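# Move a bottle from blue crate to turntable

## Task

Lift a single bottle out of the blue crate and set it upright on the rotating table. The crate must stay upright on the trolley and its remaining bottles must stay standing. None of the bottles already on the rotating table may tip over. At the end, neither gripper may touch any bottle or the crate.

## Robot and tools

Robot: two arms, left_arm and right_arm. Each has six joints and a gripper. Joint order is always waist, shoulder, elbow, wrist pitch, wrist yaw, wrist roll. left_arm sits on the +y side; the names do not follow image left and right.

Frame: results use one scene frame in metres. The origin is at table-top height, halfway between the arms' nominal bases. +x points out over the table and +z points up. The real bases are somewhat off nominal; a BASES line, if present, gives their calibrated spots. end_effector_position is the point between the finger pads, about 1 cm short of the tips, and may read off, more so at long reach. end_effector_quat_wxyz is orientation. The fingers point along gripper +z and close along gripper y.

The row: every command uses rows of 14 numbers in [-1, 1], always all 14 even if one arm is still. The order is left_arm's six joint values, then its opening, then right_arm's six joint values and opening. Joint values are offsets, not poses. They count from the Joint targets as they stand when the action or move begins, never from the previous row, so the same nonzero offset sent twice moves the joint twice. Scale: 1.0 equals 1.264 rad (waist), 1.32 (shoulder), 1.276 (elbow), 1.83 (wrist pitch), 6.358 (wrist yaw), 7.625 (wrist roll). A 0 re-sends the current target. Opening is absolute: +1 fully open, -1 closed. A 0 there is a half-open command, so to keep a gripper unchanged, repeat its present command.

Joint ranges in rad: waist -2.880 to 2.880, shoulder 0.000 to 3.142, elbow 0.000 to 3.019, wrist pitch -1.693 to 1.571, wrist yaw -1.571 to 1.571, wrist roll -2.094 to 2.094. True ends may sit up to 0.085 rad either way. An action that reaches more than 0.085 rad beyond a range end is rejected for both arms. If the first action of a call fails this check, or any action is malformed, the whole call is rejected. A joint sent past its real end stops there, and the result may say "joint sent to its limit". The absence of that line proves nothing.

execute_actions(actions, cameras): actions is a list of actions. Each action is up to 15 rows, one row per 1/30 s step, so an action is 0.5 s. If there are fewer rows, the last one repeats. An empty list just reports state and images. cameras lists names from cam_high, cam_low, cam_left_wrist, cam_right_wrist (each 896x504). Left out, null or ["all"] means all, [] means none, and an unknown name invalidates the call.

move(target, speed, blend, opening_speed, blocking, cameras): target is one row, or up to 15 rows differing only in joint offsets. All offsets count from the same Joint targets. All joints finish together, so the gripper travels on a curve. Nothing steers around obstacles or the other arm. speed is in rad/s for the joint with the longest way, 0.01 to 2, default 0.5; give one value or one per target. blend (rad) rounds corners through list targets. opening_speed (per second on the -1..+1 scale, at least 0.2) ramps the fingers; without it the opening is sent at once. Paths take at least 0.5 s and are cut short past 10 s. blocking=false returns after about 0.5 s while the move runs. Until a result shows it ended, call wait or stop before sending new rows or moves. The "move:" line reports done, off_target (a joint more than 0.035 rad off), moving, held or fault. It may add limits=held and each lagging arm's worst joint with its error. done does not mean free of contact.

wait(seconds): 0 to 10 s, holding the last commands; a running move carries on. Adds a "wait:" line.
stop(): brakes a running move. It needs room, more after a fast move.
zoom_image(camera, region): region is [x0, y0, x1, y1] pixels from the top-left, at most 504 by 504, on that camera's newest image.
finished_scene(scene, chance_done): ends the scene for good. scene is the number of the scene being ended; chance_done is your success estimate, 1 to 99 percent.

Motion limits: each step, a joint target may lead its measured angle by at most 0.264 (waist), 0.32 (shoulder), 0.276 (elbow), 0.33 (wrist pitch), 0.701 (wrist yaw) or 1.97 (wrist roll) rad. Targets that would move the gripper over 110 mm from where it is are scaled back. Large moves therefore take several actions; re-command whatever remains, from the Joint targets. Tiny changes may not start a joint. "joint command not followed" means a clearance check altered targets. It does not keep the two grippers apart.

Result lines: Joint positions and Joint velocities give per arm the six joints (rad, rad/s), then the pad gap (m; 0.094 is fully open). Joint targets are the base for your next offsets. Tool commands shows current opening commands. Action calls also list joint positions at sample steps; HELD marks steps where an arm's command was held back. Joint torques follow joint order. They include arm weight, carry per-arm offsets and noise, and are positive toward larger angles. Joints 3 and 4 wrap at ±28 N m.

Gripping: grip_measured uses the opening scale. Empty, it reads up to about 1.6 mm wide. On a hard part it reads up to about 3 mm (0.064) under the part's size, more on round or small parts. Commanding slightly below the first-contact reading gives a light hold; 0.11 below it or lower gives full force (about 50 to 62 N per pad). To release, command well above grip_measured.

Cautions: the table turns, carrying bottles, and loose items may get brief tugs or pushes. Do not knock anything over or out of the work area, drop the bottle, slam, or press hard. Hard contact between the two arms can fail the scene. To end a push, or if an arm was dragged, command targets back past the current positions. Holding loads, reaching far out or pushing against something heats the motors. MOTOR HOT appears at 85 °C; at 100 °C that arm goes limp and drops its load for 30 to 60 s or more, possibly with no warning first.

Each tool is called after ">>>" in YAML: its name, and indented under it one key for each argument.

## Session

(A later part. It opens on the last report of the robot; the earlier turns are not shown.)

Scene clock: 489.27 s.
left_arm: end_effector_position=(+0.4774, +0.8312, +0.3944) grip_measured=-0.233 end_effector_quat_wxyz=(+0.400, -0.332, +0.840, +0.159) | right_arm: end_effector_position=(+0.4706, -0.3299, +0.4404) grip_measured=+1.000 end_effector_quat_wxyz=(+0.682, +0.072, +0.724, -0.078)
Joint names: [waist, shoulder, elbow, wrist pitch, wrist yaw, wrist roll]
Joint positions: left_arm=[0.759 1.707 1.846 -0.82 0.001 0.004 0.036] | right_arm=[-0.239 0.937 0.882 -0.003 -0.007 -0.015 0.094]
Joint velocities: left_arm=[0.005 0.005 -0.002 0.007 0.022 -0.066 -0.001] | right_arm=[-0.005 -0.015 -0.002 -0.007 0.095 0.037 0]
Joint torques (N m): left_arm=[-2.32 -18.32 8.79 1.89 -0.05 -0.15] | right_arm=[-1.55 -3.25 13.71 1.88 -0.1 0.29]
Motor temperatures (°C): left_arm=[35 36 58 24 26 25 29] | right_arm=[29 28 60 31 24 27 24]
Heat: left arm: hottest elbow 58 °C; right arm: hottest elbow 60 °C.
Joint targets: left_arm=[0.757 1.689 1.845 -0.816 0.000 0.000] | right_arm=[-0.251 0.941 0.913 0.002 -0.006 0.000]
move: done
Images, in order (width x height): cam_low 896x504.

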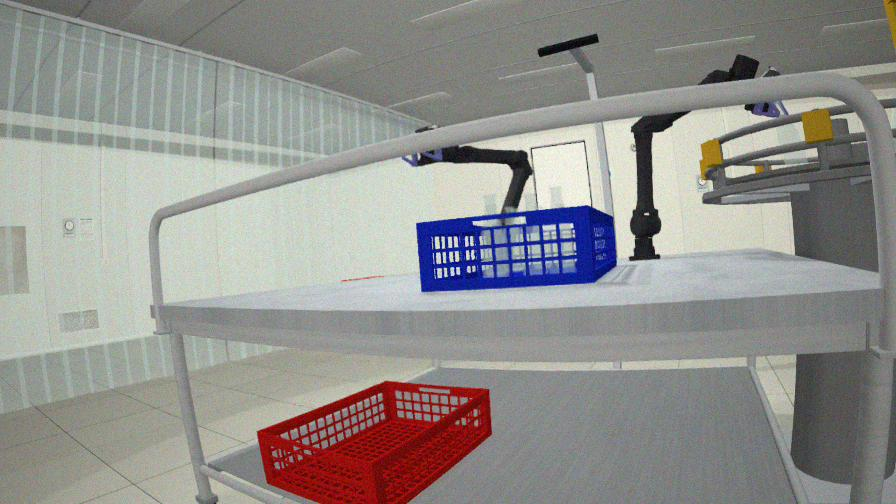

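>>> move:
  target: [0, 0, 0, 0, 0, 0, 1.0, 0, 0, 0, 0, 0, 0, 1]
  opening_speed: 2.0
  cameras: ["cam_low", "cam_left_wrist"]

Scene clock: 503.43 s.
left_arm: end_effector_position=(+0.4767, +0.8306, +0.3909) grip_measured=+0.998 end_effector_quat_wxyz=(+0.397, -0.332, +0.841, +0.158) | right_arm: end_effector_position=(+0.4706, -0.3299, +0.4404) grip_measured=+1.000 end_effector_quat_wxyz=(+0.682, +0.072, +0.724, -0.078)
Joint names: [waist, shoulder, elbow, wrist pitch, wrist yaw, wrist roll]
Joint positions: left_arm=[0.759 1.706 1.839 -0.82 0.001 0.004 0.094] | right_arm=[-0.239 0.937 0.882 -0.003 -0.007 -0.015 0.094]
Joint velocities: left_arm=[0.005 -0.005 0.022 -0.022 0.007 -0.022 0.001] | right_arm=[-0.005 0.005 -0.007 0.007 0.022 -0.051 0]
Joint torques (N m): left_arm=[-1.85 -18.43 9.22 1.99 -0.06 -0.15] | right_arm=[-1.55 -3.25 13.71 1.85 -0.1 0.29]
Motor temperatures (°C): left_arm=[35 36 55 24 26 25 29] | right_arm=[29 28 60 31 24 27 24]
Heat: left arm: hottest elbow 55 °C; right arm: hottest elbow 60 °C.
Joint targets: left_arm=[0.757 1.689 1.845 -0.816 0.000 0.000] | right_arm=[-0.251 0.941 0.913 0.002 -0.006 0.000]
move: done
Images, in order (width x height): cam_low 896x504, cam_left_wrist 896x504.

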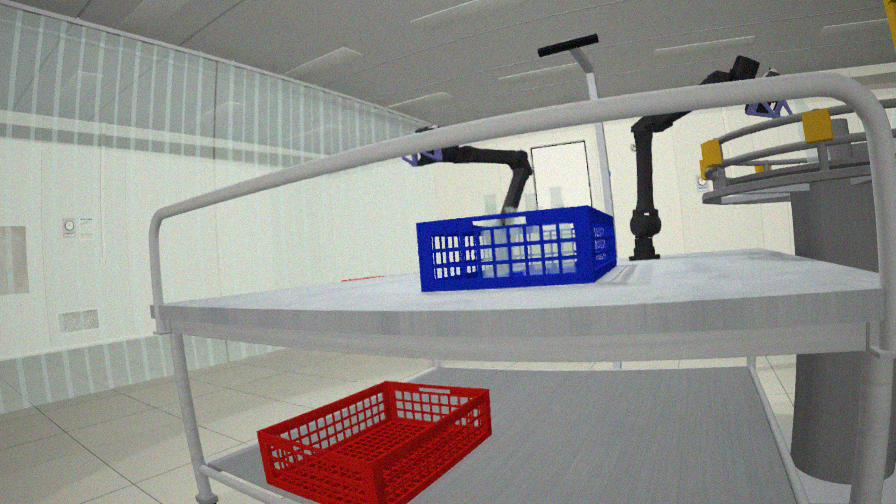

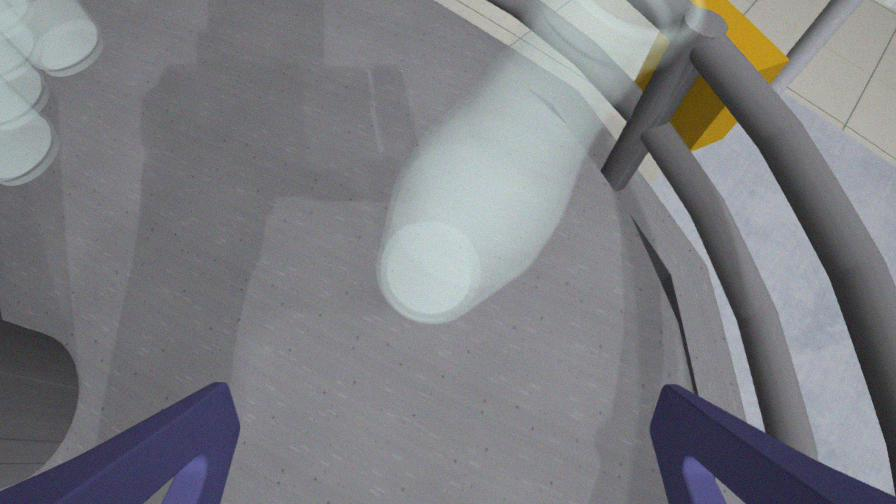

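>>> wait:
  seconds: 0

Scene clock: 524.93 s.
left_arm: end_effector_position=(+0.4767, +0.8306, +0.3909) grip_measured=+0.998 end_effector_quat_wxyz=(+0.397, -0.332, +0.841, +0.158) | right_arm: end_effector_position=(+0.4706, -0.3299, +0.4404) grip_measured=+1.000 end_effector_quat_wxyz=(+0.682, +0.072, +0.724, -0.078)
Joint names: [waist, shoulder, elbow, wrist pitch, wrist yaw, wrist roll]
Joint positions: left_arm=[0.759 1.706 1.839 -0.82 0.001 0.004 0.094] | right_arm=[-0.239 0.937 0.882 -0.003 -0.007 -0.015 0.094]
Joint velocities: left_arm=[0.005 -0.005 -0.007 -0.002 -0.037 0.007 -0.001] | right_arm=[-0.015 0.005 0.002 -0.012 0.022 0.007 0]
Joint torques (N m): left_arm=[-1.67 -18.78 9.33 1.81 -0.03 -0.13] | right_arm=[-1.61 -3.31 13.7 1.87 -0.1 0.29]
Motor temperatures (°C): left_arm=[35 38 55 24 26 25 27] | right_arm=[29 28 60 31 24 27 24]
Heat: left arm: hottest elbow 55 °C; right arm: hottest elbow 60 °C.
Joint targets: left_arm=[0.757 1.689 1.845 -0.816 0.000 0.000] | right_arm=[-0.251 0.941 0.913 0.002 -0.006 0.000]
Tool commands: left_gripper/opening=+1.0 right_gripper/opening=+1.0

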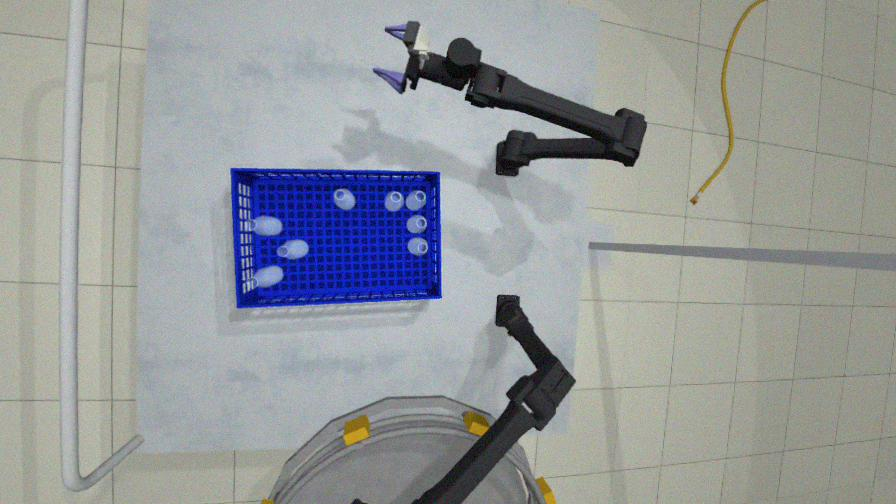

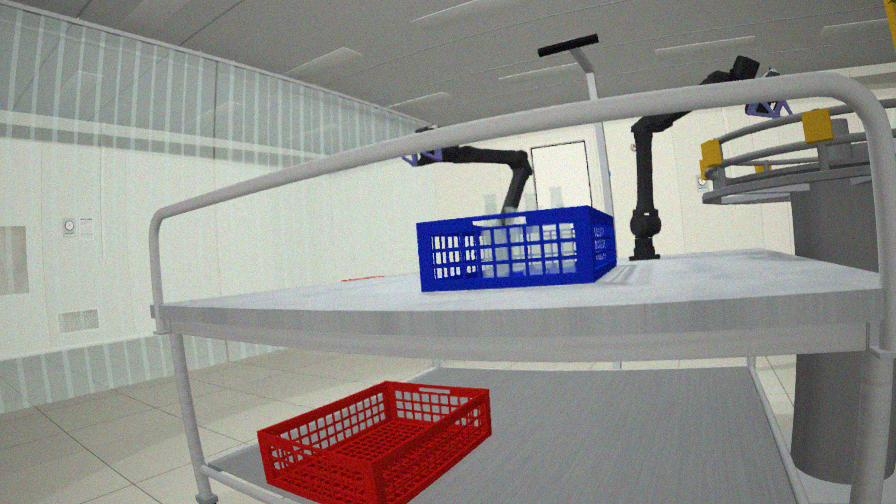

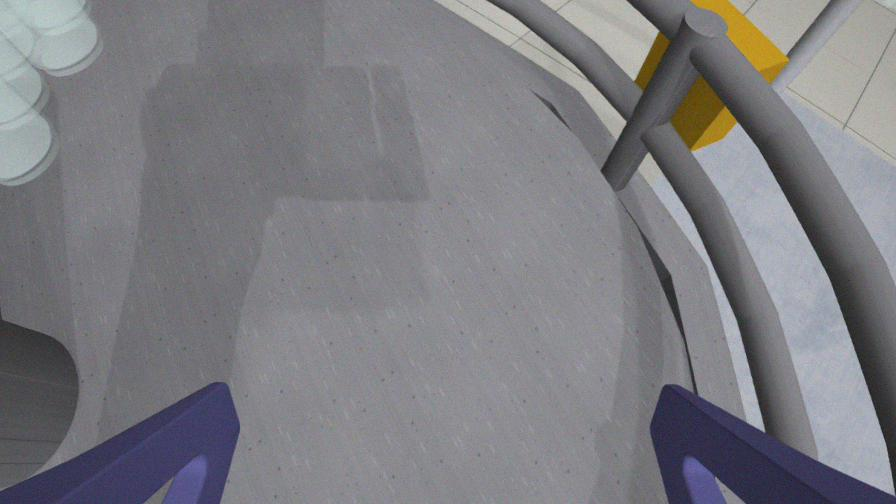

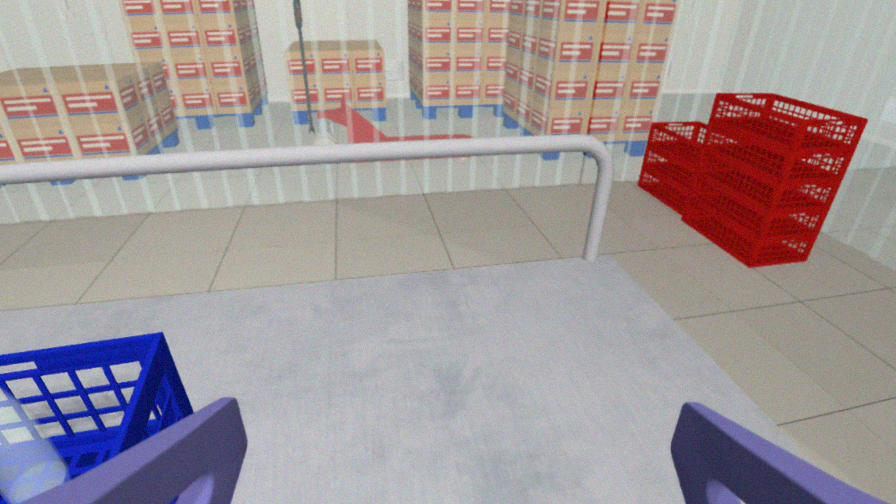

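>>> move:
  target: [0.15, -0.245, 0.153, -0.128, 0, 0, 1.0, 0, 0, 0, 0, 0, 0, 1]
  speed: 0.5
  cameras: ["cam_high", "cam_low", "cam_left_wrist"]

Scene clock: 542.13 s.
left_arm: end_effector_position=(+0.2814, +0.7822, +0.6479) grip_measured=+0.998 end_effector_quat_wxyz=(+0.491, -0.376, +0.744, +0.251) | right_arm: end_effector_position=(+0.4706, -0.3299, +0.4404) grip_measured=+1.000 end_effector_quat_wxyz=(+0.682, +0.072, +0.724, -0.078)
Joint names: [waist, shoulder, elbow, wrist pitch, wrist yaw, wrist roll]
Joint positions: left_arm=[0.942 1.365 2.008 -1.045 0 0.004 0.094] | right_arm=[-0.239 0.937 0.882 -0.003 -0.007 -0.015 0.094]
Joint velocities: left_arm=[0.005 -0.005 0.012 0.017 -0.007 -0.037 0] | right_arm=[-0.005 0.015 -0.007 0.012 0.037 0.007 0]
Joint torques (N m): left_arm=[-1.61 -10.23 9.89 1.78 -0.02 -0.17] | right_arm=[-1.61 -3.31 13.71 1.87 -0.09 0.29]
Motor temperatures (°C): left_arm=[35 38 55 24 25 25 27] | right_arm=[29 28 61 31 24 27 24]
Heat: left arm: hottest elbow 55 °C; right arm: hottest elbow 61 °C.
Joint targets: left_arm=[0.947 1.366 2.040 -1.050 0.000 0.000] | right_arm=[-0.251 0.941 0.913 0.002 -0.006 0.000]
move: done
Images, in order (width x height): cam_high 896x504, cam_low 896x504, cam_left_wrist 896x504.

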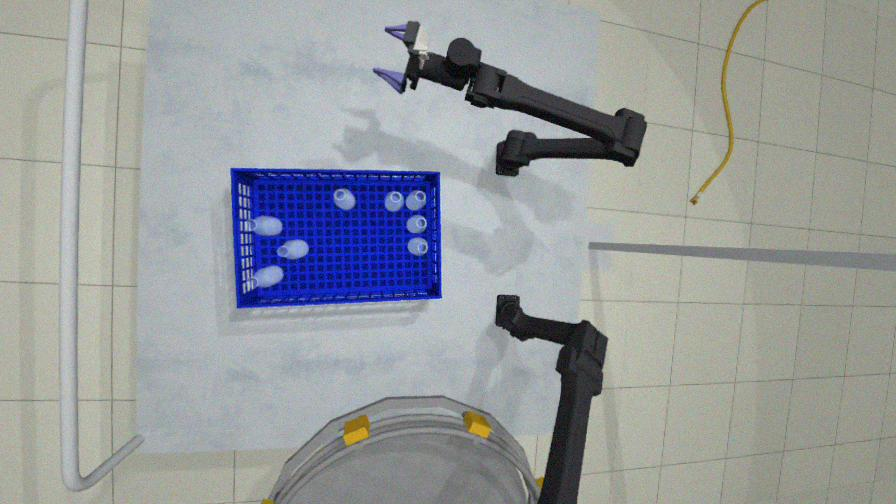

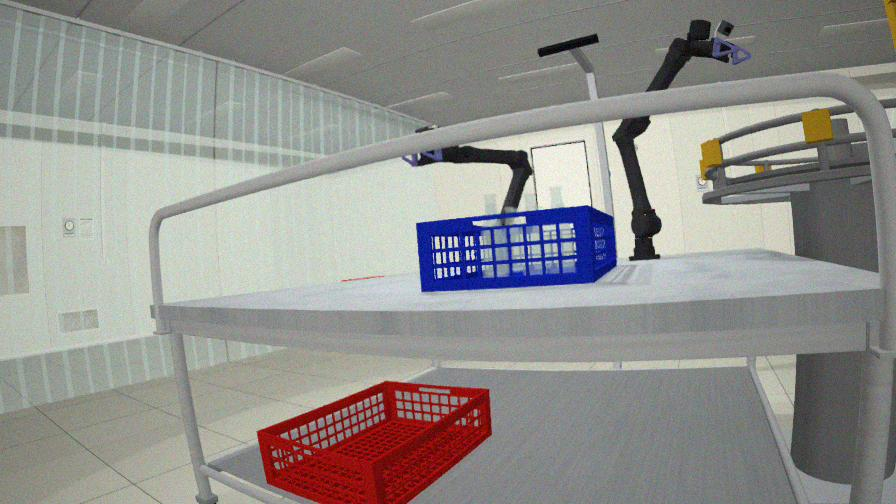

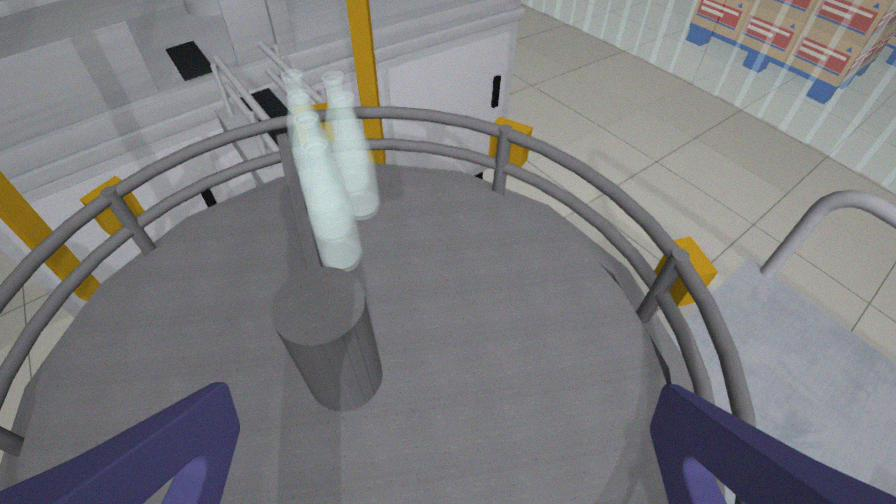

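>>> zoom_image:
  camera: "cam_left_wrist"
  region: [240, 40, 440, 280]

Scaled by 2.100 from the camera's 896x504 image, which has a finer 1280x720 frame.

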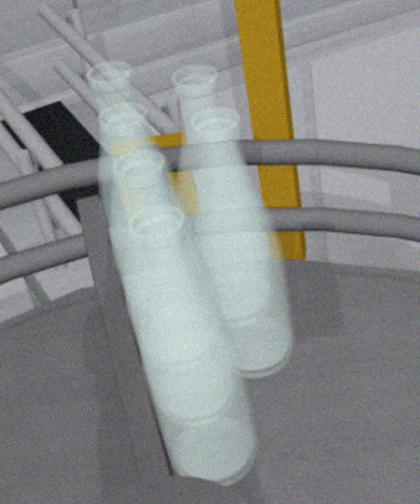

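>>> move:
  target: [-0.1163, 0.1015, 0.047, 0.0546, -0.047, 0, 1.0, 0, 0, 0, 0, 0, 0, 1]
  speed: 0.5
  cameras: ["cam_left_wrist"]

>>> zoom_image:
  camera: "cam_left_wrist"
  region: [200, 0, 500, 300]

Scene clock: 573.27 s.
left_arm: end_effector_position=(+0.3514, +0.8166, +0.6100) grip_measured=+0.998 end_effector_quat_wxyz=(+0.445, -0.395, +0.736, +0.323) | right_arm: end_effector_position=(+0.4706, -0.3299, +0.4404) grip_measured=+1.000 end_effector_quat_wxyz=(+0.682, +0.072, +0.724, -0.078)
Joint names: [waist, shoulder, elbow, wrist pitch, wrist yaw, wrist roll]
Joint positions: left_arm=[0.802 1.508 2.047 -0.966 -0.295 0.004 0.094] | right_arm=[-0.239 0.937 0.882 -0.003 -0.007 -0.015 0.094]
Joint velocities: left_arm=[-0.005 -0.005 0.007 -0.012 -0.066 0.081 0] | right_arm=[0.005 -0.024 -0.002 -0.012 -0.022 0.051 0]
Joint torques (N m): left_arm=[-1.96 -13.39 11.79 2.44 -0.28 -0.19] | right_arm=[-1.55 -3.31 13.7 1.87 -0.09 0.29]
Motor temperatures (°C): left_arm=[35 34 54 24 25 25 26] | right_arm=[28 28 61 30 24 27 23]
Heat: left arm: hottest elbow 54 °C; right arm: hottest elbow 61 °C.
Joint targets: left_arm=[0.800 1.500 2.100 -0.950 -0.299 0.000] | right_arm=[-0.251 0.941 0.913 0.002 -0.006 0.000]
move: off_target (left_arm); left_arm: the elbow is farthest, 0.053 rad from its target
Images, in order (width x height): cam_left_wrist 896x504.

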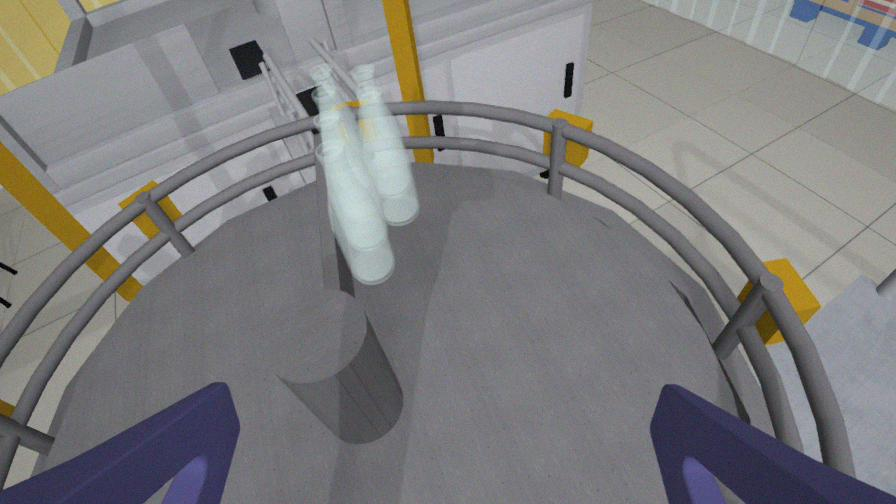

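Scaled by 1.680 from the camera's 896x504 image, which has a finer 1280x720 frame.

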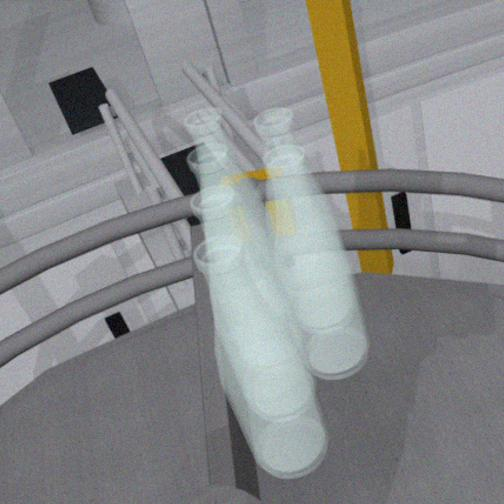

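>>> finished_scene:
  scene: 1
  chance_done: 84

The scene is finished: the task was done.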